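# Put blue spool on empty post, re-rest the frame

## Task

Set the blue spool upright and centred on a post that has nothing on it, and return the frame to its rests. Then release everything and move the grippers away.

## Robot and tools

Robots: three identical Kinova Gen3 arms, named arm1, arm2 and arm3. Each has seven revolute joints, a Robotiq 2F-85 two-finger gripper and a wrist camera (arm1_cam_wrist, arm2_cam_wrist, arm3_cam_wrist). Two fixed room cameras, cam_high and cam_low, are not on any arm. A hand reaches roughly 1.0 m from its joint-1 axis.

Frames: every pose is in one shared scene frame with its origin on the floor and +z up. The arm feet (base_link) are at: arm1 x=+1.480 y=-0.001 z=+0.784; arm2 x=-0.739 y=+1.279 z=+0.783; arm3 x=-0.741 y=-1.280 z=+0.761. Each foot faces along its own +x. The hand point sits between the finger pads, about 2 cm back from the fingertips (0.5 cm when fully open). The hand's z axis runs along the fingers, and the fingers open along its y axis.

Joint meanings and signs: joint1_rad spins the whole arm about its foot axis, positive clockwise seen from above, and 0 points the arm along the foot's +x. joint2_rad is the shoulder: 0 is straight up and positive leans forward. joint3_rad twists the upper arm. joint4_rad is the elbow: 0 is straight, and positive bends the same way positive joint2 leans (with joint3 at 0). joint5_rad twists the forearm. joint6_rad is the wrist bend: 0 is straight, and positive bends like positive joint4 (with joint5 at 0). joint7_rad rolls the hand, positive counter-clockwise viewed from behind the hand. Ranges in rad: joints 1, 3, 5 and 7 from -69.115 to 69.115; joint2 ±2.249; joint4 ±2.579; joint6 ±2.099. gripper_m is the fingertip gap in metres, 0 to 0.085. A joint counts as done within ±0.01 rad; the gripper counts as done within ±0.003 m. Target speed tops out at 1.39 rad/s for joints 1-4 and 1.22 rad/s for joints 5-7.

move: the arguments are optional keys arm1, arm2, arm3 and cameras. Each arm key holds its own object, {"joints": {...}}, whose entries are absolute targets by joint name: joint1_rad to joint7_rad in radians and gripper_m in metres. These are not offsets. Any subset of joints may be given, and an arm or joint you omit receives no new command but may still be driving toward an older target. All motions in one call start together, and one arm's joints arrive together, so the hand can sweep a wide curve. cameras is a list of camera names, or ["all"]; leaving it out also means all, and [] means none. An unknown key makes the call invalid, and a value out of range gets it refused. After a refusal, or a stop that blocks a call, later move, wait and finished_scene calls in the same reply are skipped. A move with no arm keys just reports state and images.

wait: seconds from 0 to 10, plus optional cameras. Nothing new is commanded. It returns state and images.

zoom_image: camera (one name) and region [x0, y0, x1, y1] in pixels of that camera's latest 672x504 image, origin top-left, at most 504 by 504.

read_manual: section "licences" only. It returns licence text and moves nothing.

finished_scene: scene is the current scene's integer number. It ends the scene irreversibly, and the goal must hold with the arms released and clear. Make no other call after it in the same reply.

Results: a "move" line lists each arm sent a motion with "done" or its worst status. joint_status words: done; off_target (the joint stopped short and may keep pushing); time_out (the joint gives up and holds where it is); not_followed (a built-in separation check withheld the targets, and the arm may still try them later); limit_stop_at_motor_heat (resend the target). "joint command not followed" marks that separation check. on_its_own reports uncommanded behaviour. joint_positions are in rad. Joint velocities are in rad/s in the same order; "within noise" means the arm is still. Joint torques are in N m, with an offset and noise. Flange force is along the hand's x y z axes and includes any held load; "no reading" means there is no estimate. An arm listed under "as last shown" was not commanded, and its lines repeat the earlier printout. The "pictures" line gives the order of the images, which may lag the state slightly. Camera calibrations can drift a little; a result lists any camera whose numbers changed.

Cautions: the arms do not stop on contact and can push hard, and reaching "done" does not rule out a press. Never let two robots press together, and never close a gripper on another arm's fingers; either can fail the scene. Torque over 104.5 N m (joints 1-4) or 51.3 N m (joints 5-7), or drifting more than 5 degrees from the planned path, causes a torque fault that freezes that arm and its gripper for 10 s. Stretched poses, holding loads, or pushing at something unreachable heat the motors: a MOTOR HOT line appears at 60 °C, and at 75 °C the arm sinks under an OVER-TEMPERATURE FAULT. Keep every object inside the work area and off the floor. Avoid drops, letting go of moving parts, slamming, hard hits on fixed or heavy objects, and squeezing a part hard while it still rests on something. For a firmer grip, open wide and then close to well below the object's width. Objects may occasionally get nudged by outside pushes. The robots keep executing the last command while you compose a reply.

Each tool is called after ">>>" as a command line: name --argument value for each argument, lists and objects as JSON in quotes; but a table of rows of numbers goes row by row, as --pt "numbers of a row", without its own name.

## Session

>>> move

>>> zoom_image --camera "cam_high" --region '[200, 150, 500, 400]'

>>> zoom_image --camera "cam_low" --region '[240, 220, 440, 370]'

Scene clock: 0.00 s.
Joint torques (N m): no reading
Motor temperatures (°C): arm1=[31 42 32 30 39 43 39] | arm2=[34 33 31 30 35 47 41] | arm3=[36 33 34 32 38 40 40]
Flange force (N): no reading
Joint velocities: within noise
arm1.joint_positions: joint1_rad=+0.265 joint2_rad=-0.318 joint3_rad=-0.103 joint4_rad=+1.462 joint5_rad=-0.053 joint6_rad=+1.962 joint7_rad=+1.218 gripper_m=+0.085
arm1.joint_status: not commanded
arm1.hand: x=+1.3177 y=+0.0237 z=+1.2872 quat_wxyz=(-0.013, -0.975, +0.222, +0.015) (m; scene frame)
arm2.joint_positions: joint1_rad=-0.283 joint2_rad=-0.442 joint3_rad=-0.038 joint4_rad=+1.426 joint5_rad=-0.044 joint6_rad=+2.068 joint7_rad=+1.781 gripper_m=+0.085
arm2.joint_status: not commanded
arm2.hand: x=-0.6711 y=+1.1926 z=+1.3126 quat_wxyz=(-0.048, -0.264, -0.963, +0.006) (m; scene frame)
arm3.joint_positions: joint1_rad=-0.429 joint2_rad=-0.357 joint3_rad=-0.123 joint4_rad=+1.499 joint5_rad=+0.002 joint6_rad=+2.041 joint7_rad=+1.467 gripper_m=+0.085
arm3.joint_status: not commanded
arm3.hand: x=-0.7337 y=-1.1544 z=+1.2599 quat_wxyz=(-0.003, +0.694, -0.719, +0.032) (m; scene frame)
pictures: arm1_cam_wrist, arm2_cam_wrist, arm3_cam_wrist, cam_high, cam_low
camera_calibration:
arm1_cam_wrist: T_world_to_cam=[[-0.444351, -0.895505, 0.0249542, 0.57687], [-0.895617, 0.4447, 0.0105695, 1.20844], [-0.0205622, -0.0176528, -0.999633, 1.46143], [0, 0, 0, 1]] pos_world=[1.36868, 0.00499449, 1.43372]
arm2_cam_wrist: T_world_to_cam=[[0.467178, 0.883696, 0.0287336, -0.780676], [0.878779, -0.467669, 0.0950452, 1.075], [0.0974289, -0.0191526, -0.995058, 1.54216], [0, 0, 0, 1]] pos_world=[-0.730227, 1.22216, 1.45479]
arm3_cam_wrist: T_world_to_cam=[[-0.999029, 0.0379732, -0.0223625, -0.66632], [0.0385264, 0.998949, -0.0248481, 1.26598], [0.0213954, -0.0256855, -0.999441, 1.3969], [0, 0, 0, 1]] pos_world=[-0.744333, -1.20346, 1.41268]

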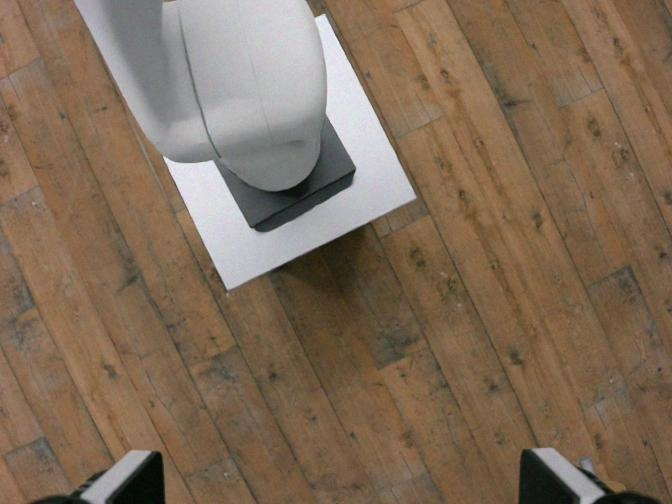

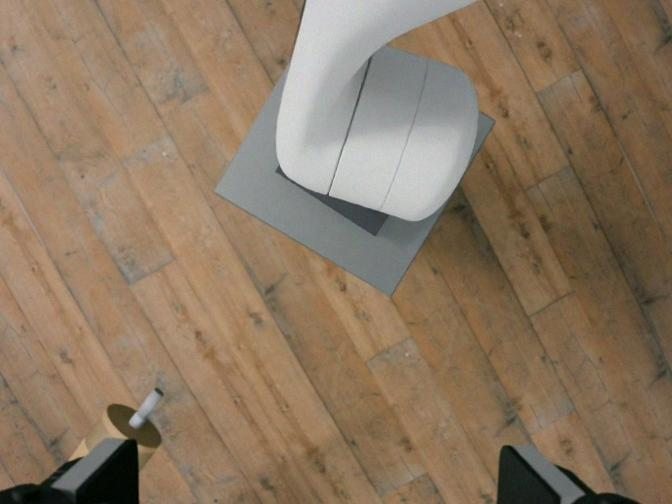

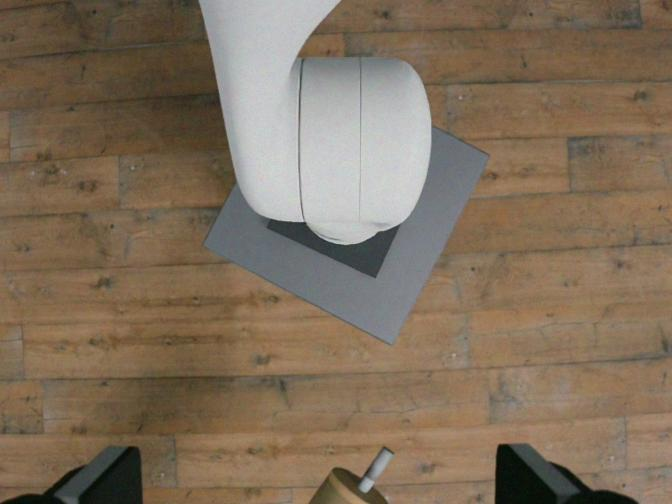

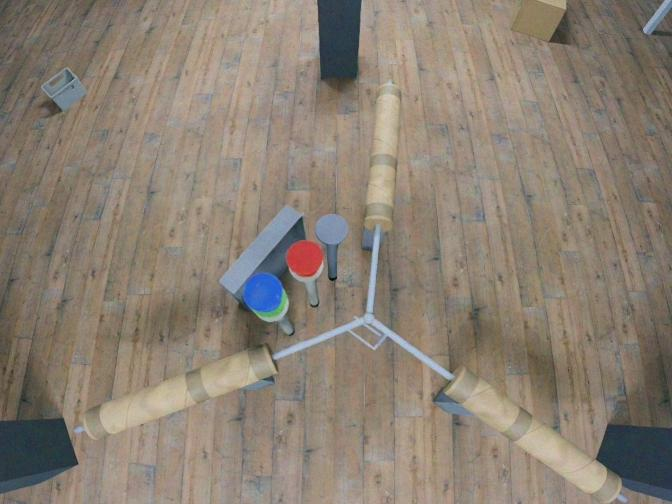

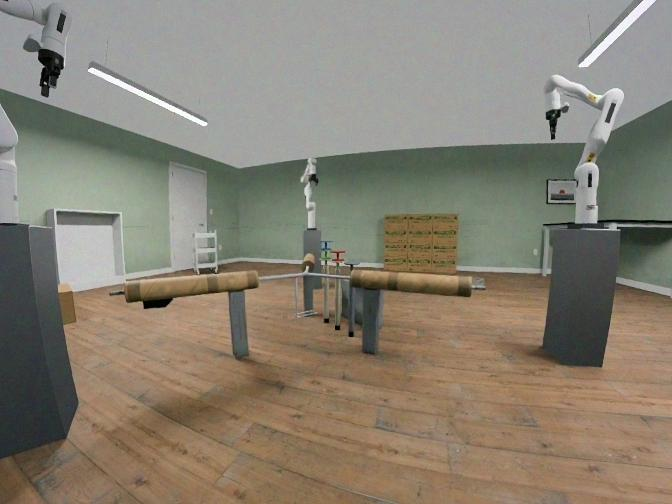

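Scaled by 1.680 from the camera's 672x504 image, which has a finer 960x720 frame.

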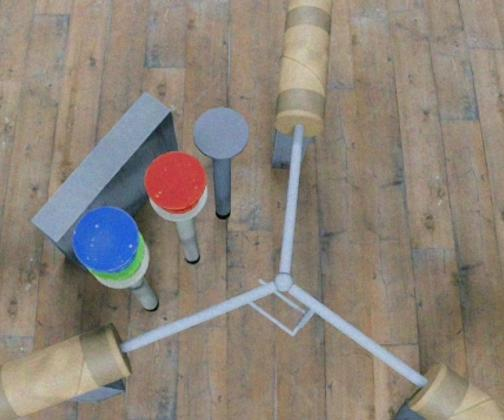

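Scaled by 2.520 from the camera's 672x504 image, which has a finer 960x720 frame.

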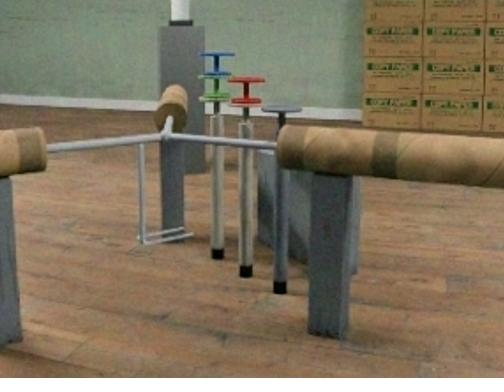

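>>> zoom_image --camera "cam_high" --region '[320, 280, 420, 380]'

>>> zoom_image --camera "cam_low" --region '[270, 230, 370, 330]'

>>> zoom_image --camera "cam_high" --region '[230, 200, 360, 330]'

Scaled by 5.040 from the camera's 672x504 image, which has a finer 960x720 frame.

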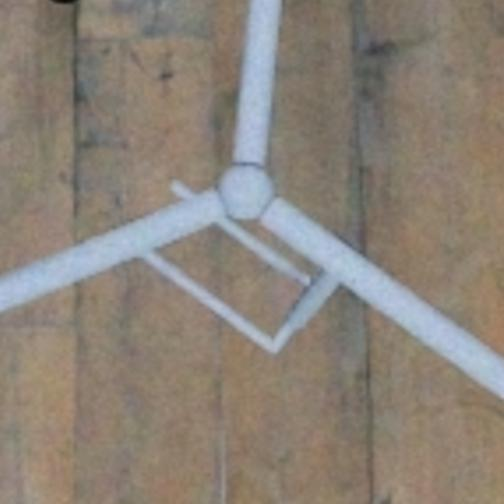

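Scaled by 5.040 from the camera's 672x504 image, which has a finer 960x720 frame.

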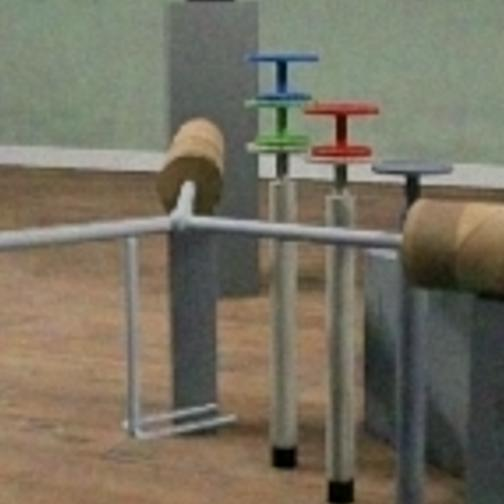

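Scaled by 3.877 from the camera's 672x504 image, which has a finer 960x720 frame.

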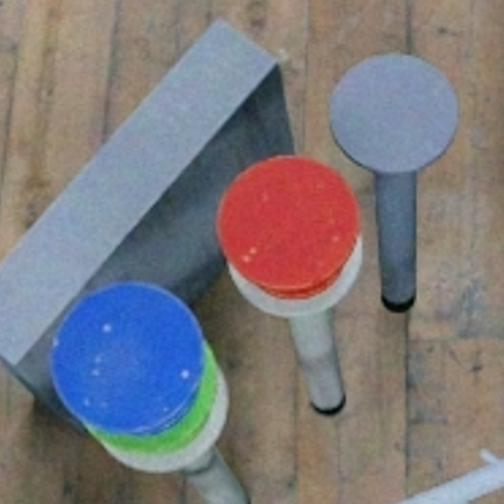

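>>> move --arm1 '{"joints":{"joint1_rad":-0.3027,"joint2_rad":1.314,"joint3_rad":0,"joint4_rad":0.8042,"joint5_rad":0,"joint6_rad":1.0234,"joint7_rad":1.1149,"gripper_m":0.085}}' --arm2 '{"joints":{"joint1_rad":0.0957,"joint2_rad":1.009,"joint3_rad":0,"joint4_rad":1.6635,"joint5_rad":0,"joint6_rad":0.4691,"joint7_rad":1.6036,"gripper_m":0.085}}' --arm3 '{"joints":{"joint1_rad":-0.5726,"joint2_rad":0.8514,"joint3_rad":0,"joint4_rad":2.1607,"joint5_rad":0,"joint6_rad":0.1295,"joint7_rad":0.8463,"gripper_m":0.085}}' --cameras '["arm1_cam_wrist","arm2_cam_wrist","arm3_cam_wrist"]'

Scene clock: 79.57 s.
Joint torques (N m): arm1=[-0.27 -27.17 -0.03 -6.85 0.23 0.2 -0.04] | arm2=[-1.1 -19.19 0.77 -3.17 -0.51 -0.19 -0.1] | arm3=[0.95 -16.26 0.43 -0.38 -0.19 -0.06 0.06]
Motor temperatures (°C): arm1=[31 40 32 30 39 43 39] | arm2=[34 32 31 30 35 46 41] | arm3=[36 32 34 32 38 40 40]
Flange force (N): arm1=[-4.4 2.3 0.9] | arm2=[-1.9 -2.2 -4.0] | arm3=[-0.5 3.0 -0.2]
move: arm1 done; arm2 done; arm3 done
Joint velocities: within noise
arm1.joint_positions: joint1_rad=-0.303 joint2_rad=+1.314 joint3_rad=+0.000 joint4_rad=+0.804 joint5_rad=+0.000 joint6_rad=+1.023 joint7_rad=+1.115 gripper_m=+0.085
arm1.joint_status: all done
arm1.hand: x=+0.8376 y=-0.2109 z=+0.7025 quat_wxyz=(-0.003, -0.999, +0.052, +0.000) (m; scene frame)
arm2.joint_positions: joint1_rad=+0.096 joint2_rad=+1.009 joint3_rad=+0.000 joint4_rad=+1.663 joint5_rad=+0.000 joint6_rad=+0.469 joint7_rad=+1.604 gripper_m=+0.085
arm2.joint_status: all done
arm2.hand: x=-0.5724 y=+0.8095 z=+0.6980 quat_wxyz=(-0.001, -0.544, -0.839, -0.006) (m; scene frame)
arm3.joint_positions: joint1_rad=-0.573 joint2_rad=+0.851 joint3_rad=+0.000 joint4_rad=+2.161 joint5_rad=+0.000 joint6_rad=+0.130 joint7_rad=+0.846 gripper_m=+0.085
arm3.joint_status: all done
arm3.hand: x=-0.7509 y=-0.9226 z=+0.7001 quat_wxyz=(+0.000, +0.455, -0.891, +0.000) (m; scene frame)
pictures: arm1_cam_wrist, arm2_cam_wrist, arm3_cam_wrist
camera_calibration:
arm1_cam_wrist: T_world_to_cam=[[-0.115554, -0.993299, -0.0018167, -0.109161], [-0.993216, 0.115568, -0.0128723, 0.917776], [0.012996, 0.000316921, -0.999915, 0.838757], [0, 0, 0, 1]] pos_world=[0.888036, -0.214761, 0.850302]
arm2_cam_wrist: T_world_to_cam=[[0.892231, 0.450458, 0.0318027, 0.121316], [0.450792, -0.892621, -0.00383603, 1.0355], [0.0266598, 0.017759, -0.999487, 0.846456], [0, 0, 0, 1]] pos_world=[-0.597605, 0.854632, 0.846136]
arm3_cam_wrist: T_world_to_cam=[[-0.808544, 0.587834, 0.0265961, -0.0887773], [0.588298, 0.808506, 0.0149345, 1.23049], [-0.0127241, 0.0277216, -0.999535, 0.867458], [0, 0, 0, 1]] pos_world=[-0.784638, -0.966721, 0.851038]

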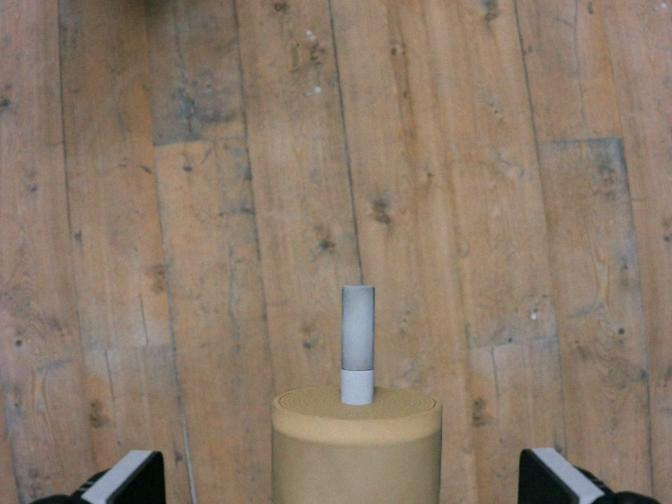

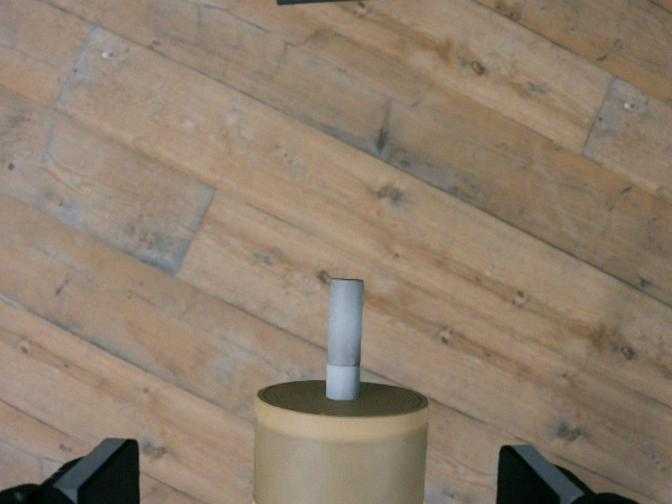

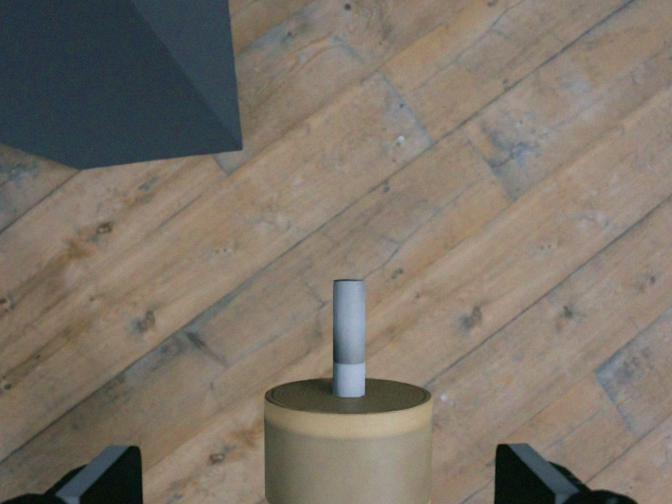

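>>> move --cameras '["arm1_cam_wrist","arm2_cam_wrist","arm3_cam_wrist"]'

Scene clock: 107.93 s.
Joint torques (N m): arm1=[-0.26 -27.17 -0.01 -6.84 0.22 0.15 -0.08] | arm2=[-1.14 -19.28 0.69 -3.15 -0.57 -0.18 -0.13] | arm3=[0.97 -16.29 0.51 -0.32 -0.19 -0.08 0.04]
Motor temperatures (°C): arm1=[31 41 32 30 39 43 39] | arm2=[34 33 31 30 35 46 41] | arm3=[36 32 34 32 38 40 40]
Flange force (N): arm1=[-4.6 2.3 0.9] | arm2=[-2.1 -2.4 -3.7] | arm3=[-0.7 3.2 -0.1]
Joint velocities: within noise
arm1.joint_positions: joint1_rad=-0.303 joint2_rad=+1.314 joint3_rad=+0.000 joint4_rad=+0.804 joint5_rad=+0.000 joint6_rad=+1.023 joint7_rad=+1.115 gripper_m=+0.085
arm1.joint_status: all done
arm1.hand: x=+0.8376 y=-0.2109 z=+0.7025 quat_wxyz=(-0.003, -0.999, +0.052, +0.000) (m; scene frame)
arm2.joint_positions: joint1_rad=+0.096 joint2_rad=+1.009 joint3_rad=+0.000 joint4_rad=+1.663 joint5_rad=+0.000 joint6_rad=+0.469 joint7_rad=+1.604 gripper_m=+0.085
arm2.joint_status: all done
arm2.hand: x=-0.5724 y=+0.8095 z=+0.6980 quat_wxyz=(-0.001, -0.544, -0.839, -0.006) (m; scene frame)
arm3.joint_positions: joint1_rad=-0.573 joint2_rad=+0.851 joint3_rad=+0.000 joint4_rad=+2.161 joint5_rad=+0.000 joint6_rad=+0.130 joint7_rad=+0.846 gripper_m=+0.085
arm3.joint_status: all done
arm3.hand: x=-0.7509 y=-0.9226 z=+0.7001 quat_wxyz=(+0.000, +0.455, -0.891, +0.000) (m; scene frame)
pictures: arm1_cam_wrist, arm2_cam_wrist, arm3_cam_wrist
camera_calibration:
arm1_cam_wrist: T_world_to_cam=[[-0.115555, -0.993299, -0.0018167, -0.10926], [-0.993216, 0.115569, -0.0128723, 0.917788], [0.012996, 0.000316921, -0.999915, 0.838757], [0, 0, 0, 1]] pos_world=[0.888036, -0.214861, 0.850302]
arm2_cam_wrist: T_world_to_cam=[[0.892231, 0.450458, 0.0318027, 0.121316], [0.450792, -0.892621, -0.00383603, 1.0355], [0.0266598, 0.017759, -0.999487, 0.846456], [0, 0, 0, 1]] pos_world=[-0.597605, 0.854632, 0.846136]
arm3_cam_wrist: T_world_to_cam=[[-0.808544, 0.587834, 0.0265961, -0.0887773], [0.588298, 0.808506, 0.0149345, 1.23049], [-0.0127241, 0.0277216, -0.999535, 0.867458], [0, 0, 0, 1]] pos_world=[-0.784638, -0.966721, 0.851038]

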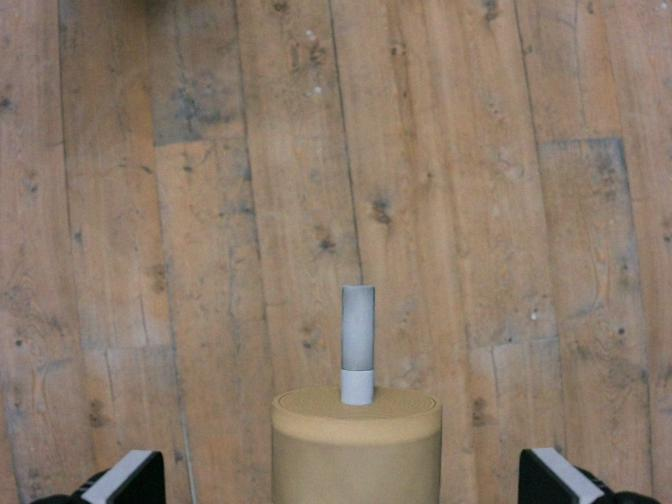

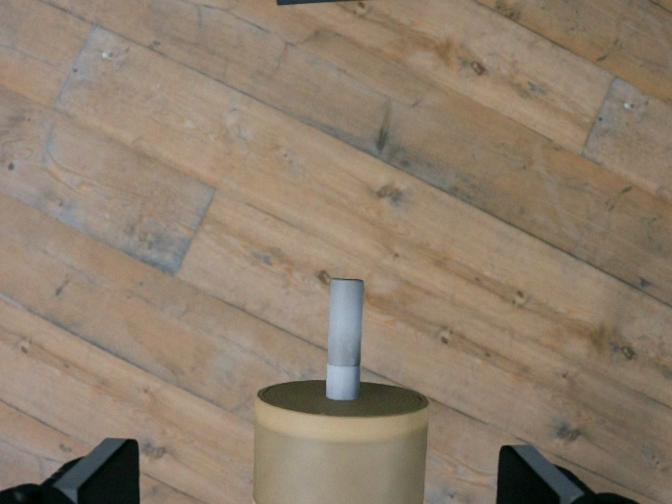

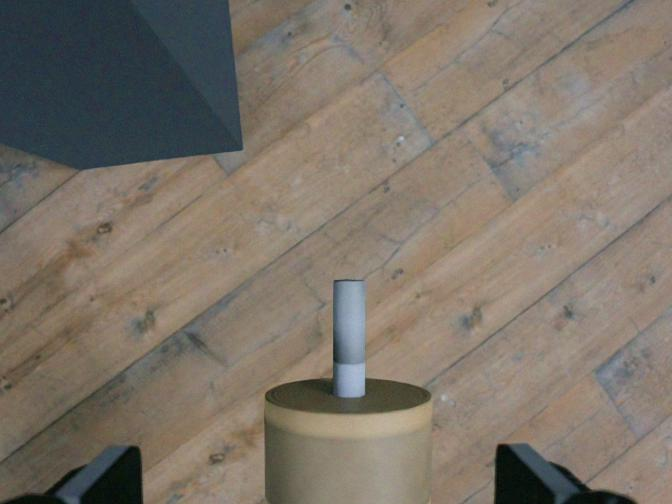

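>>> move --arm1 '{"joints":{"joint1_rad":-0.3195,"joint2_rad":1.6692,"joint4_rad":0.5326,"joint6_rad":0.9398,"joint7_rad":1.0841}}' --arm2 '{"joints":{"joint1_rad":0.0696,"joint2_rad":1.3865,"joint4_rad":1.4901,"joint6_rad":0.265,"joint7_rad":1.5635}}' --arm3 '{"joints":{"joint1_rad":-0.6005,"joint2_rad":1.3117,"joint4_rad":1.9447,"joint6_rad":-0.1148,"joint7_rad":0.8044}}' --cameras '["arm1_cam_wrist","arm2_cam_wrist","arm3_cam_wrist"]'

Scene clock: 155.70 s.
Joint torques (N m): arm1=[-0.26 -27.24 0.05 -6.46 0.24 0.22 -0.09] | arm2=[-1.05 -20.38 0.74 -1.36 -0.51 -0.19 -0.15] | arm3=[0.97 -18.32 0.57 2 -0.15 -0.09 0.05]
Motor temperatures (°C): arm1=[31 43 32 30 39 43 39] | arm2=[34 33 31 30 35 46 41] | arm3=[36 32 34 32 38 40 40]
Flange force (N): arm1=no reading | arm2=[-3.4 -2.2 -2.5] | arm3=[-1.1 3.2 1.2]
move: arm1 done; arm2 done; arm3 done
Joint velocities: within noise
arm1.joint_positions: joint1_rad=-0.319 joint2_rad=+1.669 joint3_rad=+0.000 joint4_rad=+0.533 joint5_rad=+0.000 joint6_rad=+0.940 joint7_rad=+1.084 gripper_m=+0.085
arm1.joint_status: all done
arm1.hand: x=+0.8436 y=-0.2216 z=+0.5325 quat_wxyz=(-0.003, -0.998, +0.059, +0.000) (m; scene frame)
arm2.joint_positions: joint1_rad=+0.070 joint2_rad=+1.386 joint3_rad=+0.000 joint4_rad=+1.490 joint5_rad=+0.000 joint6_rad=+0.265 joint7_rad=+1.564 gripper_m=+0.085
arm2.joint_status: all done
arm2.hand: x=-0.5596 y=+0.8174 z=+0.5282 quat_wxyz=(-0.001, -0.550, -0.835, -0.006) (m; scene frame)
arm3.joint_positions: joint1_rad=-0.600 joint2_rad=+1.312 joint3_rad=+0.000 joint4_rad=+1.945 joint5_rad=+0.000 joint6_rad=-0.115 joint7_rad=+0.804 gripper_m=+0.085
arm3.joint_status: all done
arm3.hand: x=-0.7625 y=-0.9096 z=+0.5301 quat_wxyz=(+0.000, +0.449, -0.894, +0.000) (m; scene frame)
pictures: arm1_cam_wrist, arm2_cam_wrist, arm3_cam_wrist
camera_calibration:
arm1_cam_wrist: T_world_to_cam=[[-0.129442, -0.991585, -0.00177019, -0.107357], [-0.991501, 0.129454, -0.0129288, 0.924521], [0.0130492, 0.0000816238, -0.999915, 0.668596], [0, 0, 0, 1]] pos_world=[0.894042, -0.226192, 0.680302]
arm2_cam_wrist: T_world_to_cam=[[0.898458, 0.437915, 0.0316855, 0.125526], [0.438245, -0.898847, -0.00397783, 1.03434], [0.0267385, 0.0174599, -0.99949, 0.676444], [0, 0, 0, 1]] pos_world=[-0.584163, 0.862937, 0.676236]
arm3_cam_wrist: T_world_to_cam=[[-0.800188, 0.59916, 0.0265627, -0.0845657], [0.599622, 0.800144, 0.0149225, 1.23035], [-0.012313, 0.0278684, -0.999536, 0.697376], [0, 0, 0, 1]] pos_world=[-0.796826, -0.953222, 0.680938]

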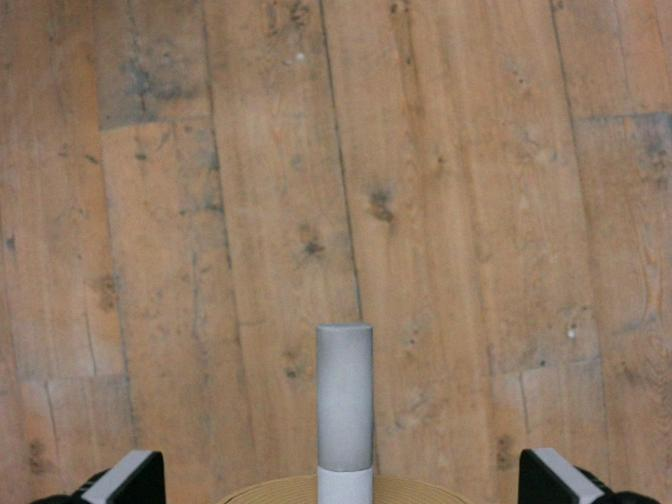

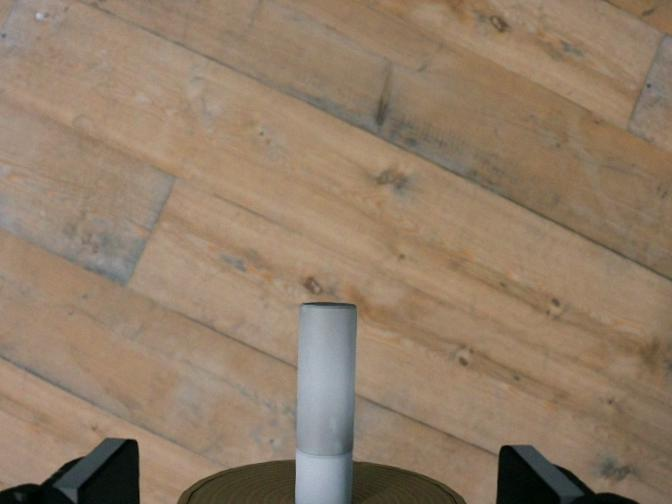

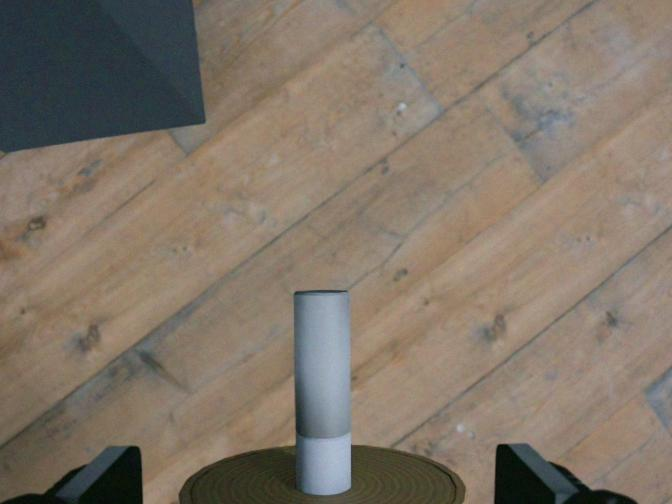

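>>> move --arm1 '{"joints":{"joint1_rad":-0.3204,"joint2_rad":1.760,"joint4_rad":0.4589,"joint6_rad":0.8874,"joint7_rad":1.0832,"gripper_m":0.07}}' --arm2 '{"joints":{"joint1_rad":0.0672,"joint2_rad":1.483,"joint4_rad":1.4045,"joint6_rad":0.2537,"joint7_rad":1.5612,"gripper_m":0.07}}' --arm3 '{"joints":{"joint1_rad":-0.6038,"joint2_rad":1.414,"joint4_rad":1.8662,"joint6_rad":-0.1388,"joint7_rad":0.8011,"gripper_m":0.07}}' --cameras '["arm1_cam_wrist","arm2_cam_wrist","arm3_cam_wrist"]'

Scene clock: 184.30 s.
Joint torques (N m): arm1=[-0.25 -26.98 0.06 -6.49 0.24 0.06 -0.08] | arm2=[-1.04 -20.56 0.76 -1.34 -0.49 -0.22 -0.12] | arm3=[0.99 -18.47 0.56 2.24 -0.13 -0.04 0.07]
Motor temperatures (°C): arm1=[31 43 32 30 39 42 39] | arm2=[34 34 31 30 35 46 41] | arm3=[36 33 34 32 38 40 40]
Flange force (N): arm1=no reading | arm2=[-3.4 -2.1 -2.3] | arm3=[-0.9 3.1 1.5]
move: arm1 done; arm2 done; arm3 done
Joint velocities: within noise
arm1.joint_positions: joint1_rad=-0.320 joint2_rad=+1.760 joint3_rad=+0.000 joint4_rad=+0.459 joint5_rad=+0.000 joint6_rad=+0.887 joint7_rad=+1.083 gripper_m=+0.070
arm1.joint_status: all done
arm1.hand: x=+0.8416 y=-0.2232 z=+0.4906 quat_wxyz=(-0.010, -0.998, +0.059, +0.016) (m; scene frame)
arm2.joint_positions: joint1_rad=+0.067 joint2_rad=+1.483 joint3_rad=+0.000 joint4_rad=+1.405 joint5_rad=+0.000 joint6_rad=+0.254 joint7_rad=+1.561 gripper_m=+0.070
arm2.joint_status: all done
arm2.hand: x=-0.5572 y=+0.8161 z=+0.4871 quat_wxyz=(-0.002, -0.550, -0.835, -0.006) (m; scene frame)
arm3.joint_positions: joint1_rad=-0.604 joint2_rad=+1.414 joint3_rad=+0.000 joint4_rad=+1.866 joint5_rad=+0.000 joint6_rad=-0.139 joint7_rad=+0.801 gripper_m=+0.070
arm3.joint_status: all done
arm3.hand: x=-0.7639 y=-0.9082 z=+0.4889 quat_wxyz=(+0.000, +0.449, -0.894, +0.000) (m; scene frame)
pictures: arm1_cam_wrist, arm2_cam_wrist, arm3_cam_wrist
camera_calibration:
arm1_cam_wrist: T_world_to_cam=[[-0.129365, -0.991481, 0.0151834, -0.117711], [-0.991398, 0.12963, 0.0180378, 0.906943], [-0.0198524, -0.0127194, -0.999722, 0.651511], [0, 0, 0, 1]] pos_world=[0.896848, -0.225989, 0.636758]
arm2_cam_wrist: T_world_to_cam=[[0.898415, 0.438009, 0.0315998, 0.125189], [0.438327, -0.898809, -0.003571, 1.03172], [0.026838, 0.0170593, -0.999494, 0.635731], [0, 0, 0, 1]] pos_world=[-0.581763, 0.861637, 0.635137]
arm3_cam_wrist: T_world_to_cam=[[-0.800273, 0.599042, 0.0266824, -0.085689], [0.59951, 0.800225, 0.0150855, 1.23056], [-0.0123151, 0.0280689, -0.99953, 0.656424], [0, 0, 0, 1]] pos_world=[-0.798226, -0.951823, 0.639839]

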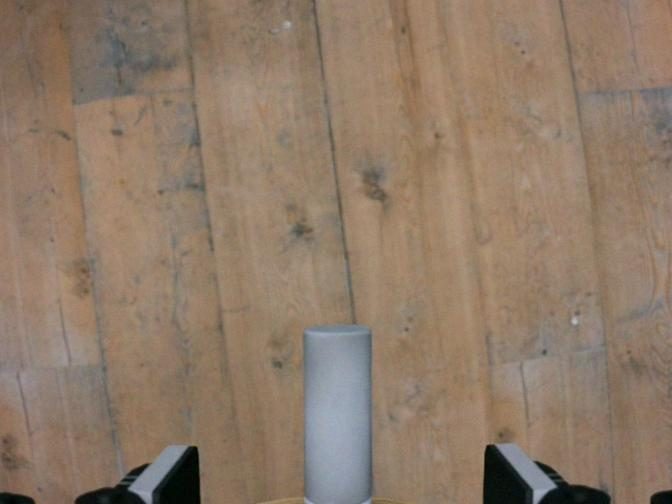

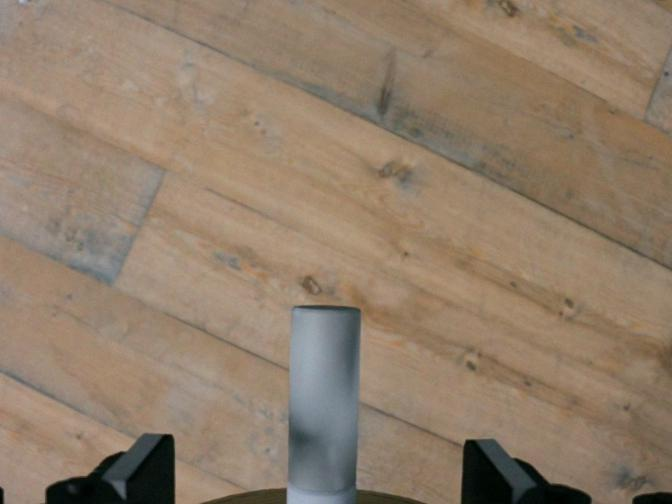

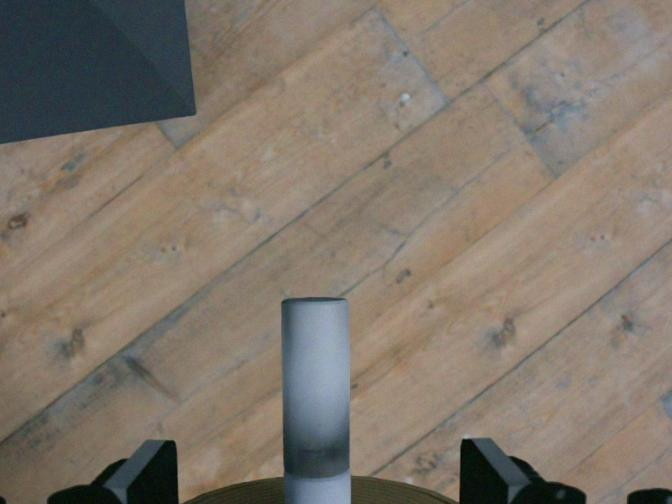

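>>> move --arm1 '{"joints":{"joint1_rad":-0.3214,"joint2_rad":1.8515,"joint4_rad":0.3852,"joint6_rad":0.8349,"joint7_rad":1.0822,"gripper_m":0.045}}' --arm2 '{"joints":{"joint1_rad":0.0649,"joint2_rad":1.5803,"joint4_rad":1.3189,"joint6_rad":0.2424,"joint7_rad":1.5588,"gripper_m":0.045}}' --arm3 '{"joints":{"joint1_rad":-0.6072,"joint2_rad":1.5166,"joint4_rad":1.7878,"joint6_rad":-0.1628,"joint7_rad":0.7977,"gripper_m":0.045}}' --cameras '["arm1_cam_wrist","arm2_cam_wrist","arm3_cam_wrist","cam_low"]'

Scene clock: 189.70 s.
Joint torques (N m): arm1=[-0.24 -26.59 0.04 -6.47 0.23 -0.02 -0.08] | arm2=[-1.06 -20.53 0.8 -1.18 -0.48 -0.17 -0.1] | arm3=[0.92 -18.47 0.45 2.51 -0.2 -0.03 0.07]
Motor temperatures (°C): arm1=[31 43 32 30 39 42 39] | arm2=[34 34 31 30 35 46 41] | arm3=[36 33 34 32 38 40 40]
Flange force (N): arm1=no reading | arm2=[-3.6 -2.1 -1.9] | arm3=[-1.2 2.9 1.9]
move: arm1 done; arm2 done; arm3 done
Joint velocities: within noise
arm1.joint_positions: joint1_rad=-0.321 joint2_rad=+1.851 joint3_rad=+0.000 joint4_rad=+0.385 joint5_rad=+0.000 joint6_rad=+0.835 joint7_rad=+1.082 gripper_m=+0.045
arm1.joint_status: all done
arm1.hand: x=+0.8433 y=-0.2235 z=+0.4493 quat_wxyz=(-0.017, -0.998, +0.059, +0.032) (m; scene frame)
arm2.joint_positions: joint1_rad=+0.065 joint2_rad=+1.580 joint3_rad=+0.000 joint4_rad=+1.319 joint5_rad=+0.000 joint6_rad=+0.242 joint7_rad=+1.559 gripper_m=+0.045
arm2.joint_status: all done
arm2.hand: x=-0.5566 y=+0.8187 z=+0.4454 quat_wxyz=(-0.001, -0.550, -0.835, -0.006) (m; scene frame)
arm3.joint_positions: joint1_rad=-0.607 joint2_rad=+1.517 joint3_rad=+0.000 joint4_rad=+1.788 joint5_rad=+0.000 joint6_rad=-0.163 joint7_rad=+0.798 gripper_m=+0.045
arm3.joint_status: all done
arm3.hand: x=-0.7647 y=-0.9113 z=+0.4471 quat_wxyz=(+0.000, +0.449, -0.894, +0.000) (m; scene frame)
pictures: arm1_cam_wrist, arm2_cam_wrist, arm3_cam_wrist, cam_low
camera_calibration:
arm1_cam_wrist: T_world_to_cam=[[-0.128761, -0.991163, 0.0318667, -0.125025], [-0.990303, 0.130207, 0.0484347, 0.894866], [-0.052156, -0.0253211, -0.998318, 0.634037], [0, 0, 0, 1]] pos_world=[0.903159, -0.224384, 0.593612]
arm2_cam_wrist: T_world_to_cam=[[0.898456, 0.437919, 0.0316855, 0.124881], [0.438248, -0.898845, -0.0039777, 1.03387], [0.0267385, 0.0174599, -0.99949, 0.593583], [0, 0, 0, 1]] pos_world=[-0.581163, 0.864237, 0.593436]
arm3_cam_wrist: T_world_to_cam=[[-0.800272, 0.599048, 0.0265626, -0.0832795], [0.59951, 0.800228, 0.0149254, 1.23425], [-0.0123151, 0.027869, -0.999536, 0.614533], [0, 0, 0, 1]] pos_world=[-0.799026, -0.954922, 0.598038]

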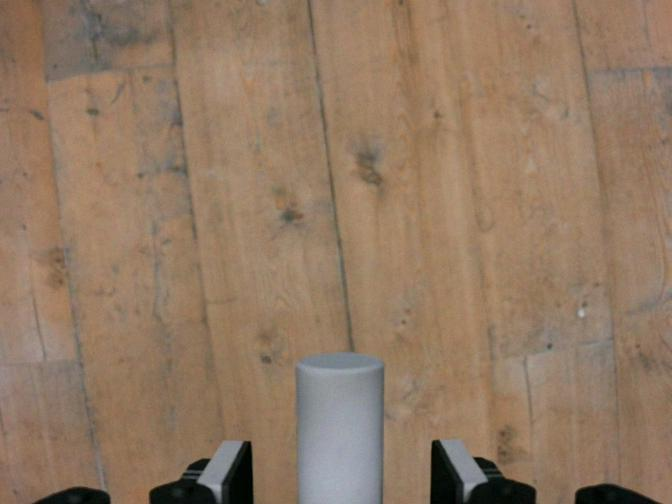

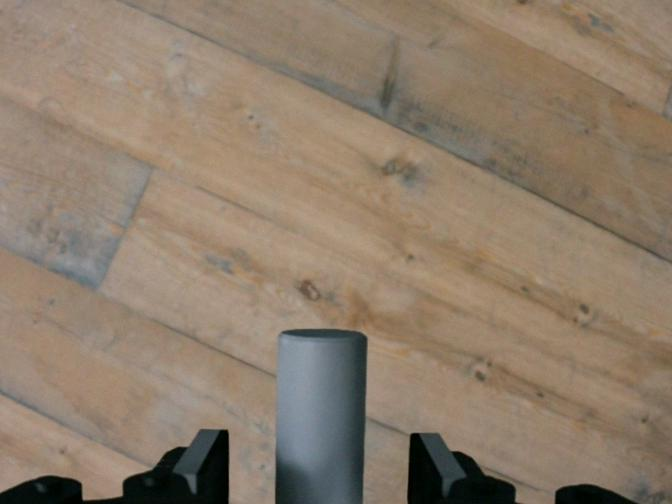

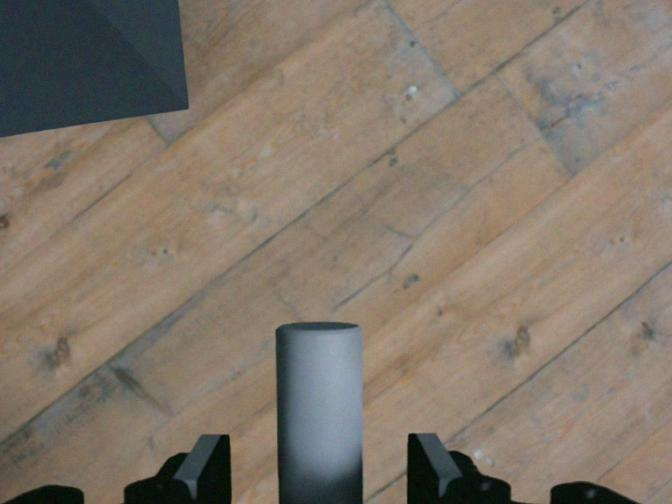

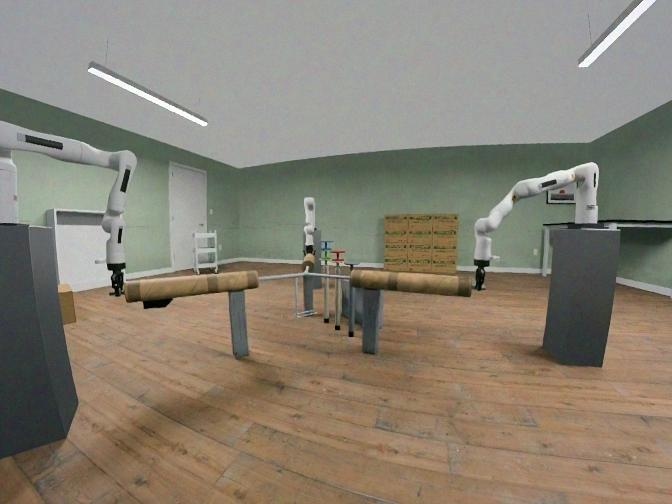

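>>> move --arm1 '{"joints":{"gripper_m":0.022}}' --arm2 '{"joints":{"gripper_m":0.022}}' --arm3 '{"joints":{"gripper_m":0.022}}' --cameras '[]'

>>> move --arm1 '{"joints":{"gripper_m":0.005}}' --arm2 '{"joints":{"gripper_m":0.005}}' --arm3 '{"joints":{"gripper_m":0.005}}' --cameras '["cam_high","arm1_cam_wrist"]'

Scene clock: 195.17 s.
Joint torques (N m): arm1=[-0.27 -26.56 0.05 -6.49 0.22 -0.01 -0.09] | arm2=[-1.09 -20.52 0.82 -1.18 -0.56 -0.2 -0.09] | arm3=[1.01 -18.38 0.42 2.51 -0.17 -0.06 0.04]
Motor temperatures (°C): arm1=[31 43 32 30 39 42 39] | arm2=[34 34 31 30 35 46 41] | arm3=[36 33 34 32 38 40 40]
Flange force (N): arm1=no reading | arm2=[-3.6 -2.2 -1.9] | arm3=[-1.1 3.2 1.7]
move: arm1 done; arm2 done; arm3 done
Joint velocities: within noise
arm1.joint_positions: joint1_rad=-0.321 joint2_rad=+1.852 joint3_rad=+0.000 joint4_rad=+0.385 joint5_rad=+0.000 joint6_rad=+0.835 joint7_rad=+1.082 gripper_m=+0.022
arm1.joint_status: all done
arm1.hand: x=+0.8433 y=-0.2235 z=+0.4493 quat_wxyz=(-0.017, -0.998, +0.059, +0.032) (m; scene frame)
arm2.joint_positions: joint1_rad=+0.065 joint2_rad=+1.580 joint3_rad=+0.000 joint4_rad=+1.319 joint5_rad=+0.000 joint6_rad=+0.242 joint7_rad=+1.559 gripper_m=+0.022
arm2.joint_status: all done
arm2.hand: x=-0.5565 y=+0.8187 z=+0.4453 quat_wxyz=(-0.001, -0.550, -0.835, -0.006) (m; scene frame)
arm3.joint_positions: joint1_rad=-0.607 joint2_rad=+1.517 joint3_rad=+0.000 joint4_rad=+1.788 joint5_rad=+0.000 joint6_rad=-0.163 joint7_rad=+0.798 gripper_m=+0.022
arm3.joint_status: all done
arm3.hand: x=-0.7647 y=-0.9113 z=+0.4471 quat_wxyz=(+0.000, +0.449, -0.894, +0.000) (m; scene frame)
pictures: none
No camera images: "cameras" was empty.

Scene clock: 195.80 s.
Joint torques (N m): arm1=[-1.45 -24.15 -0.63 -7.88 -0.11 -2.8 0] | arm2=[-0.82 -17.16 1.38 -3.04 -0.33 -1.66 -0.02] | arm3=[2.34 -14.86 2.43 0.23 -0.52 -0.77 -0.09]
Motor temperatures (°C): arm1=[31 43 32 30 39 42 39] | arm2=[34 34 31 30 35 46 41] | arm3=[36 33 34 32 38 40 40]
Flange force (N): arm1=no reading | arm2=[0.8 -1.3 -14.4] | arm3=[3.3 3.7 -11.9]
move: arm1 off_target; arm2 off_target; arm3 off_target
Joint velocities: within noise
arm1.joint_positions: joint1_rad=-0.321 joint2_rad=+1.851 joint3_rad=+0.000 joint4_rad=+0.385 joint5_rad=+0.000 joint6_rad=+0.835 joint7_rad=+1.082 gripper_m=+0.018
arm1.joint_status: gripper_m off_target (ended at +0.018, target +0.005)
arm1.hand: x=+0.8433 y=-0.2235 z=+0.4493 quat_wxyz=(-0.017, -0.998, +0.059, +0.032) (m; scene frame)
arm2.joint_positions: joint1_rad=+0.065 joint2_rad=+1.580 joint3_rad=+0.000 joint4_rad=+1.319 joint5_rad=+0.000 joint6_rad=+0.242 joint7_rad=+1.559 gripper_m=+0.018
arm2.joint_status: gripper_m off_target (ended at +0.018, target +0.005)
arm2.hand: x=-0.5565 y=+0.8187 z=+0.4453 quat_wxyz=(-0.001, -0.550, -0.835, -0.006) (m; scene frame)
arm3.joint_positions: joint1_rad=-0.607 joint2_rad=+1.517 joint3_rad=+0.000 joint4_rad=+1.788 joint5_rad=+0.000 joint6_rad=-0.163 joint7_rad=+0.798 gripper_m=+0.018
arm3.joint_status: gripper_m off_target (ended at +0.018, target +0.005)
arm3.hand: x=-0.7647 y=-0.9113 z=+0.4471 quat_wxyz=(+0.000, +0.449, -0.894, +0.000) (m; scene frame)
pictures: arm1_cam_wrist, cam_high
camera_calibration:
arm1_cam_wrist: T_world_to_cam=[[-0.128761, -0.991163, 0.0318667, -0.125025], [-0.990303, 0.130207, 0.0484347, 0.894866], [-0.052156, -0.0253211, -0.998318, 0.634037], [0, 0, 0, 1]] pos_world=[0.903159, -0.224384, 0.593612]

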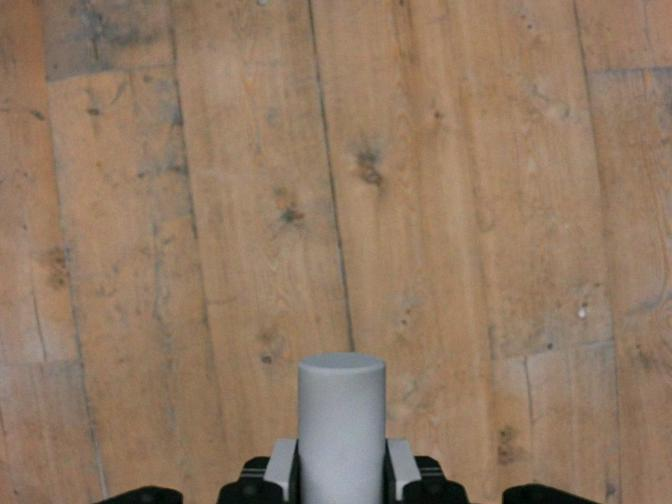

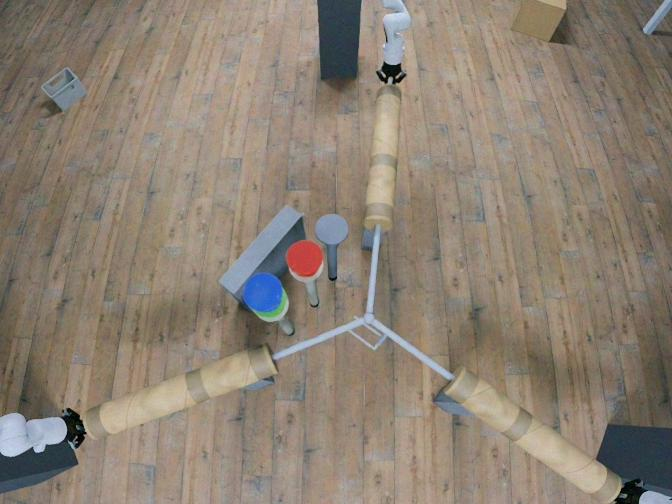

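>>> move --arm1 '{"joints":{"joint1_rad":-0.3217,"joint2_rad":1.7021,"joint4_rad":0.5671,"joint6_rad":0.8224,"joint7_rad":1.0819}}' --arm2 '{"joints":{"joint1_rad":0.0633,"joint2_rad":1.4559,"joint4_rad":1.4355,"joint6_rad":0.2502,"joint7_rad":1.5572}}' --arm3 '{"joints":{"joint1_rad":-0.6072,"joint2_rad":1.3874,"joint4_rad":1.8964,"joint6_rad":-0.1422,"joint7_rad":0.7977}}' --cameras '["cam_low"]'

>>> move --arm1 '{"joints":{"joint1_rad":-0.322,"joint2_rad":1.5948,"joint4_rad":0.652,"joint6_rad":0.8698,"joint7_rad":1.0816}}' --arm2 '{"joints":{"joint1_rad":0.0621,"joint2_rad":1.3404,"joint4_rad":1.5243,"joint6_rad":0.2769,"joint7_rad":1.556}}' --arm3 '{"joints":{"joint1_rad":-0.6072,"joint2_rad":1.2609,"joint4_rad":1.9813,"joint6_rad":-0.1006,"joint7_rad":0.7977}}' --cameras '[]'

>>> move --arm1 '{"joints":{"joint1_rad":-0.3224,"joint2_rad":1.5028,"joint4_rad":0.6987,"joint6_rad":0.9401,"joint7_rad":1.0812}}' --arm2 '{"joints":{"joint1_rad":0.061,"joint2_rad":1.2266,"joint4_rad":1.5937,"joint6_rad":0.3213,"joint7_rad":1.5549}}' --arm3 '{"joints":{"joint1_rad":-0.6072,"joint2_rad":1.1296,"joint4_rad":2.048,"joint6_rad":-0.036,"joint7_rad":0.7977}}' --cameras '["cam_low"]'

Scene clock: 236.50 s.
Joint torques (N m): arm1=[-0.73 -29.98 -0.03 -7.45 0.22 -0.03 0] | arm2=[-1.46 -21.57 0.56 -0.65 -0.38 0.34 0.01] | arm3=[1.6 -19.59 1.26 3.13 -0.5 0.3 -0.14]
Motor temperatures (°C): arm1=[31 44 32 30 39 42 39] | arm2=[34 34 31 30 35 46 41] | arm3=[36 33 34 32 37 40 40]
Flange force (N): arm1=[-4.8 2.0 7.4] | arm2=[-4.8 -2.7 1.6] | arm3=[-1.0 4.4 6.3]
move: arm1 done; arm2 done; arm3 done
Joint velocities: within noise
arm1.joint_positions: joint1_rad=-0.322 joint2_rad=+1.702 joint3_rad=+0.000 joint4_rad=+0.567 joint5_rad=+0.000 joint6_rad=+0.822 joint7_rad=+1.082 gripper_m=+0.018
arm1.joint_status: all done
arm1.hand: x=+0.8432 y=-0.2235 z=+0.5025 quat_wxyz=(-0.013, -0.998, +0.059, +0.023) (m; scene frame)
arm2.joint_positions: joint1_rad=+0.063 joint2_rad=+1.456 joint3_rad=+0.000 joint4_rad=+1.436 joint5_rad=+0.000 joint6_rad=+0.250 joint7_rad=+1.557 gripper_m=+0.018
arm2.joint_status: all done
arm2.hand: x=-0.5564 y=+0.8189 z=+0.4982 quat_wxyz=(-0.001, -0.550, -0.835, -0.006) (m; scene frame)
arm3.joint_positions: joint1_rad=-0.607 joint2_rad=+1.387 joint3_rad=+0.000 joint4_rad=+1.896 joint5_rad=+0.000 joint6_rad=-0.142 joint7_rad=+0.798 gripper_m=+0.018
arm3.joint_status: all done
arm3.hand: x=-0.7647 y=-0.9113 z=+0.5001 quat_wxyz=(+0.000, +0.449, -0.894, +0.000) (m; scene frame)
pictures: cam_low

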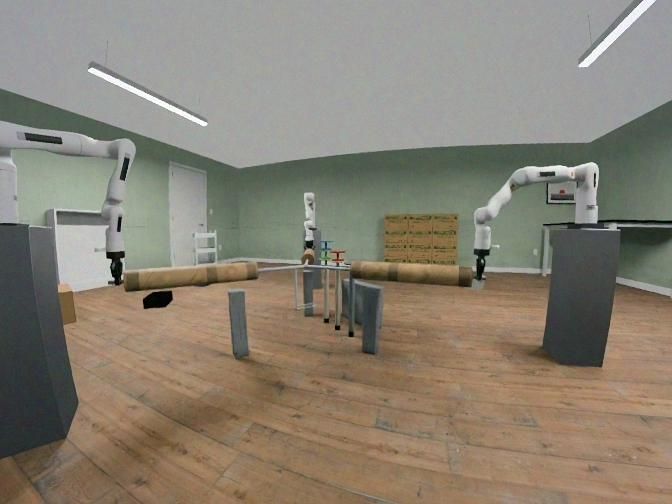

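Scene clock: 237.53 s.
Joint torques (N m): arm1=[-0.19 -30.39 0.54 -7.96 0.57 -0.03 0] | arm2=[-1.76 -21.86 0.05 -1.31 -0.5 0.04 0.01] | arm3=[1.83 -19.46 1.84 2.76 -0.48 0.34 -0.11]
Motor temperatures (°C): arm1=[31 44 32 30 39 42 39] | arm2=[34 34 31 30 35 46 41] | arm3=[36 33 34 32 37 40 40]
Flange force (N): arm1=[-1.6 1.3 5.8] | arm2=[-4.3 -3.3 1.3] | arm3=[-0.5 5.1 6.2]
move: arm1 done; arm2 done; arm3 done
Joint velocities: within noise
arm1.joint_positions: joint1_rad=-0.322 joint2_rad=+1.595 joint3_rad=+0.000 joint4_rad=+0.652 joint5_rad=+0.000 joint6_rad=+0.870 joint7_rad=+1.082 gripper_m=+0.018
arm1.joint_status: all done
arm1.hand: x=+0.8432 y=-0.2235 z=+0.5526 quat_wxyz=(-0.008, -0.998, +0.059, +0.012) (m; scene frame)
arm2.joint_positions: joint1_rad=+0.062 joint2_rad=+1.340 joint3_rad=+0.000 joint4_rad=+1.524 joint5_rad=+0.000 joint6_rad=+0.277 joint7_rad=+1.556 gripper_m=+0.018
arm2.joint_status: all done
arm2.hand: x=-0.5564 y=+0.8189 z=+0.5482 quat_wxyz=(-0.001, -0.550, -0.835, -0.006) (m; scene frame)
arm3.joint_positions: joint1_rad=-0.607 joint2_rad=+1.261 joint3_rad=+0.000 joint4_rad=+1.981 joint5_rad=+0.000 joint6_rad=-0.101 joint7_rad=+0.798 gripper_m=+0.018
arm3.joint_status: all done
arm3.hand: x=-0.7647 y=-0.9113 z=+0.5501 quat_wxyz=(+0.000, +0.449, -0.894, +0.000) (m; scene frame)
pictures: none
No camera images: "cameras" was empty.

Scene clock: 238.60 s.
Joint torques (N m): arm1=[0.03 -29.94 0.58 -7.56 0.61 0.39 -0.03] | arm2=[-1.77 -21.84 0.13 -2.06 -0.47 -0.06 0.01] | arm3=[1.45 -19.27 1.34 2 -0.41 0.3 -0.12]
Motor temperatures (°C): arm1=[31 44 32 30 39 42 39] | arm2=[34 34 31 30 35 46 41] | arm3=[36 33 34 32 37 40 40]
Flange force (N): arm1=[-2.6 2.1 5.4] | arm2=[-3.4 -3.3 1.0] | arm3=[-1.1 4.4 6.0]
move: arm1 done; arm2 done; arm3 done
Joint velocities: within noise
arm1.joint_positions: joint1_rad=-0.322 joint2_rad=+1.503 joint3_rad=+0.000 joint4_rad=+0.699 joint5_rad=+0.000 joint6_rad=+0.940 joint7_rad=+1.081 gripper_m=+0.018
arm1.joint_status: all done
arm1.hand: x=+0.8433 y=-0.2235 z=+0.6025 quat_wxyz=(-0.003, -0.998, +0.059, +0.000) (m; scene frame)
arm2.joint_positions: joint1_rad=+0.061 joint2_rad=+1.227 joint3_rad=+0.000 joint4_rad=+1.594 joint5_rad=+0.000 joint6_rad=+0.321 joint7_rad=+1.555 gripper_m=+0.018
arm2.joint_status: all done
arm2.hand: x=-0.5565 y=+0.8189 z=+0.5982 quat_wxyz=(-0.001, -0.550, -0.835, -0.006) (m; scene frame)
arm3.joint_positions: joint1_rad=-0.607 joint2_rad=+1.130 joint3_rad=+0.000 joint4_rad=+2.048 joint5_rad=+0.000 joint6_rad=-0.036 joint7_rad=+0.798 gripper_m=+0.018
arm3.joint_status: all done
arm3.hand: x=-0.7648 y=-0.9113 z=+0.6001 quat_wxyz=(+0.000, +0.449, -0.894, +0.000) (m; scene frame)
pictures: cam_low

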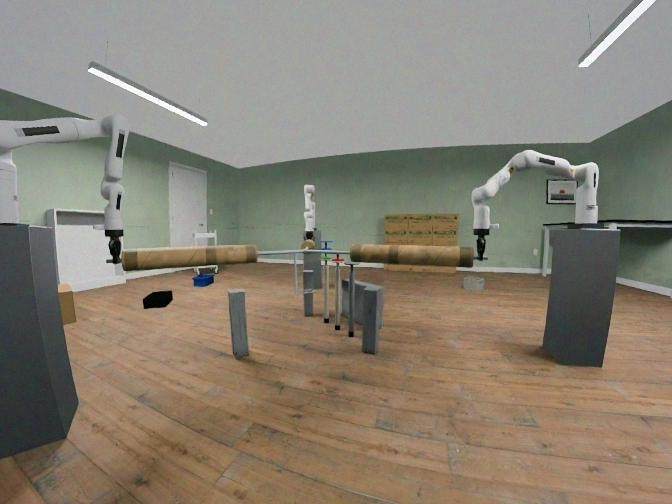

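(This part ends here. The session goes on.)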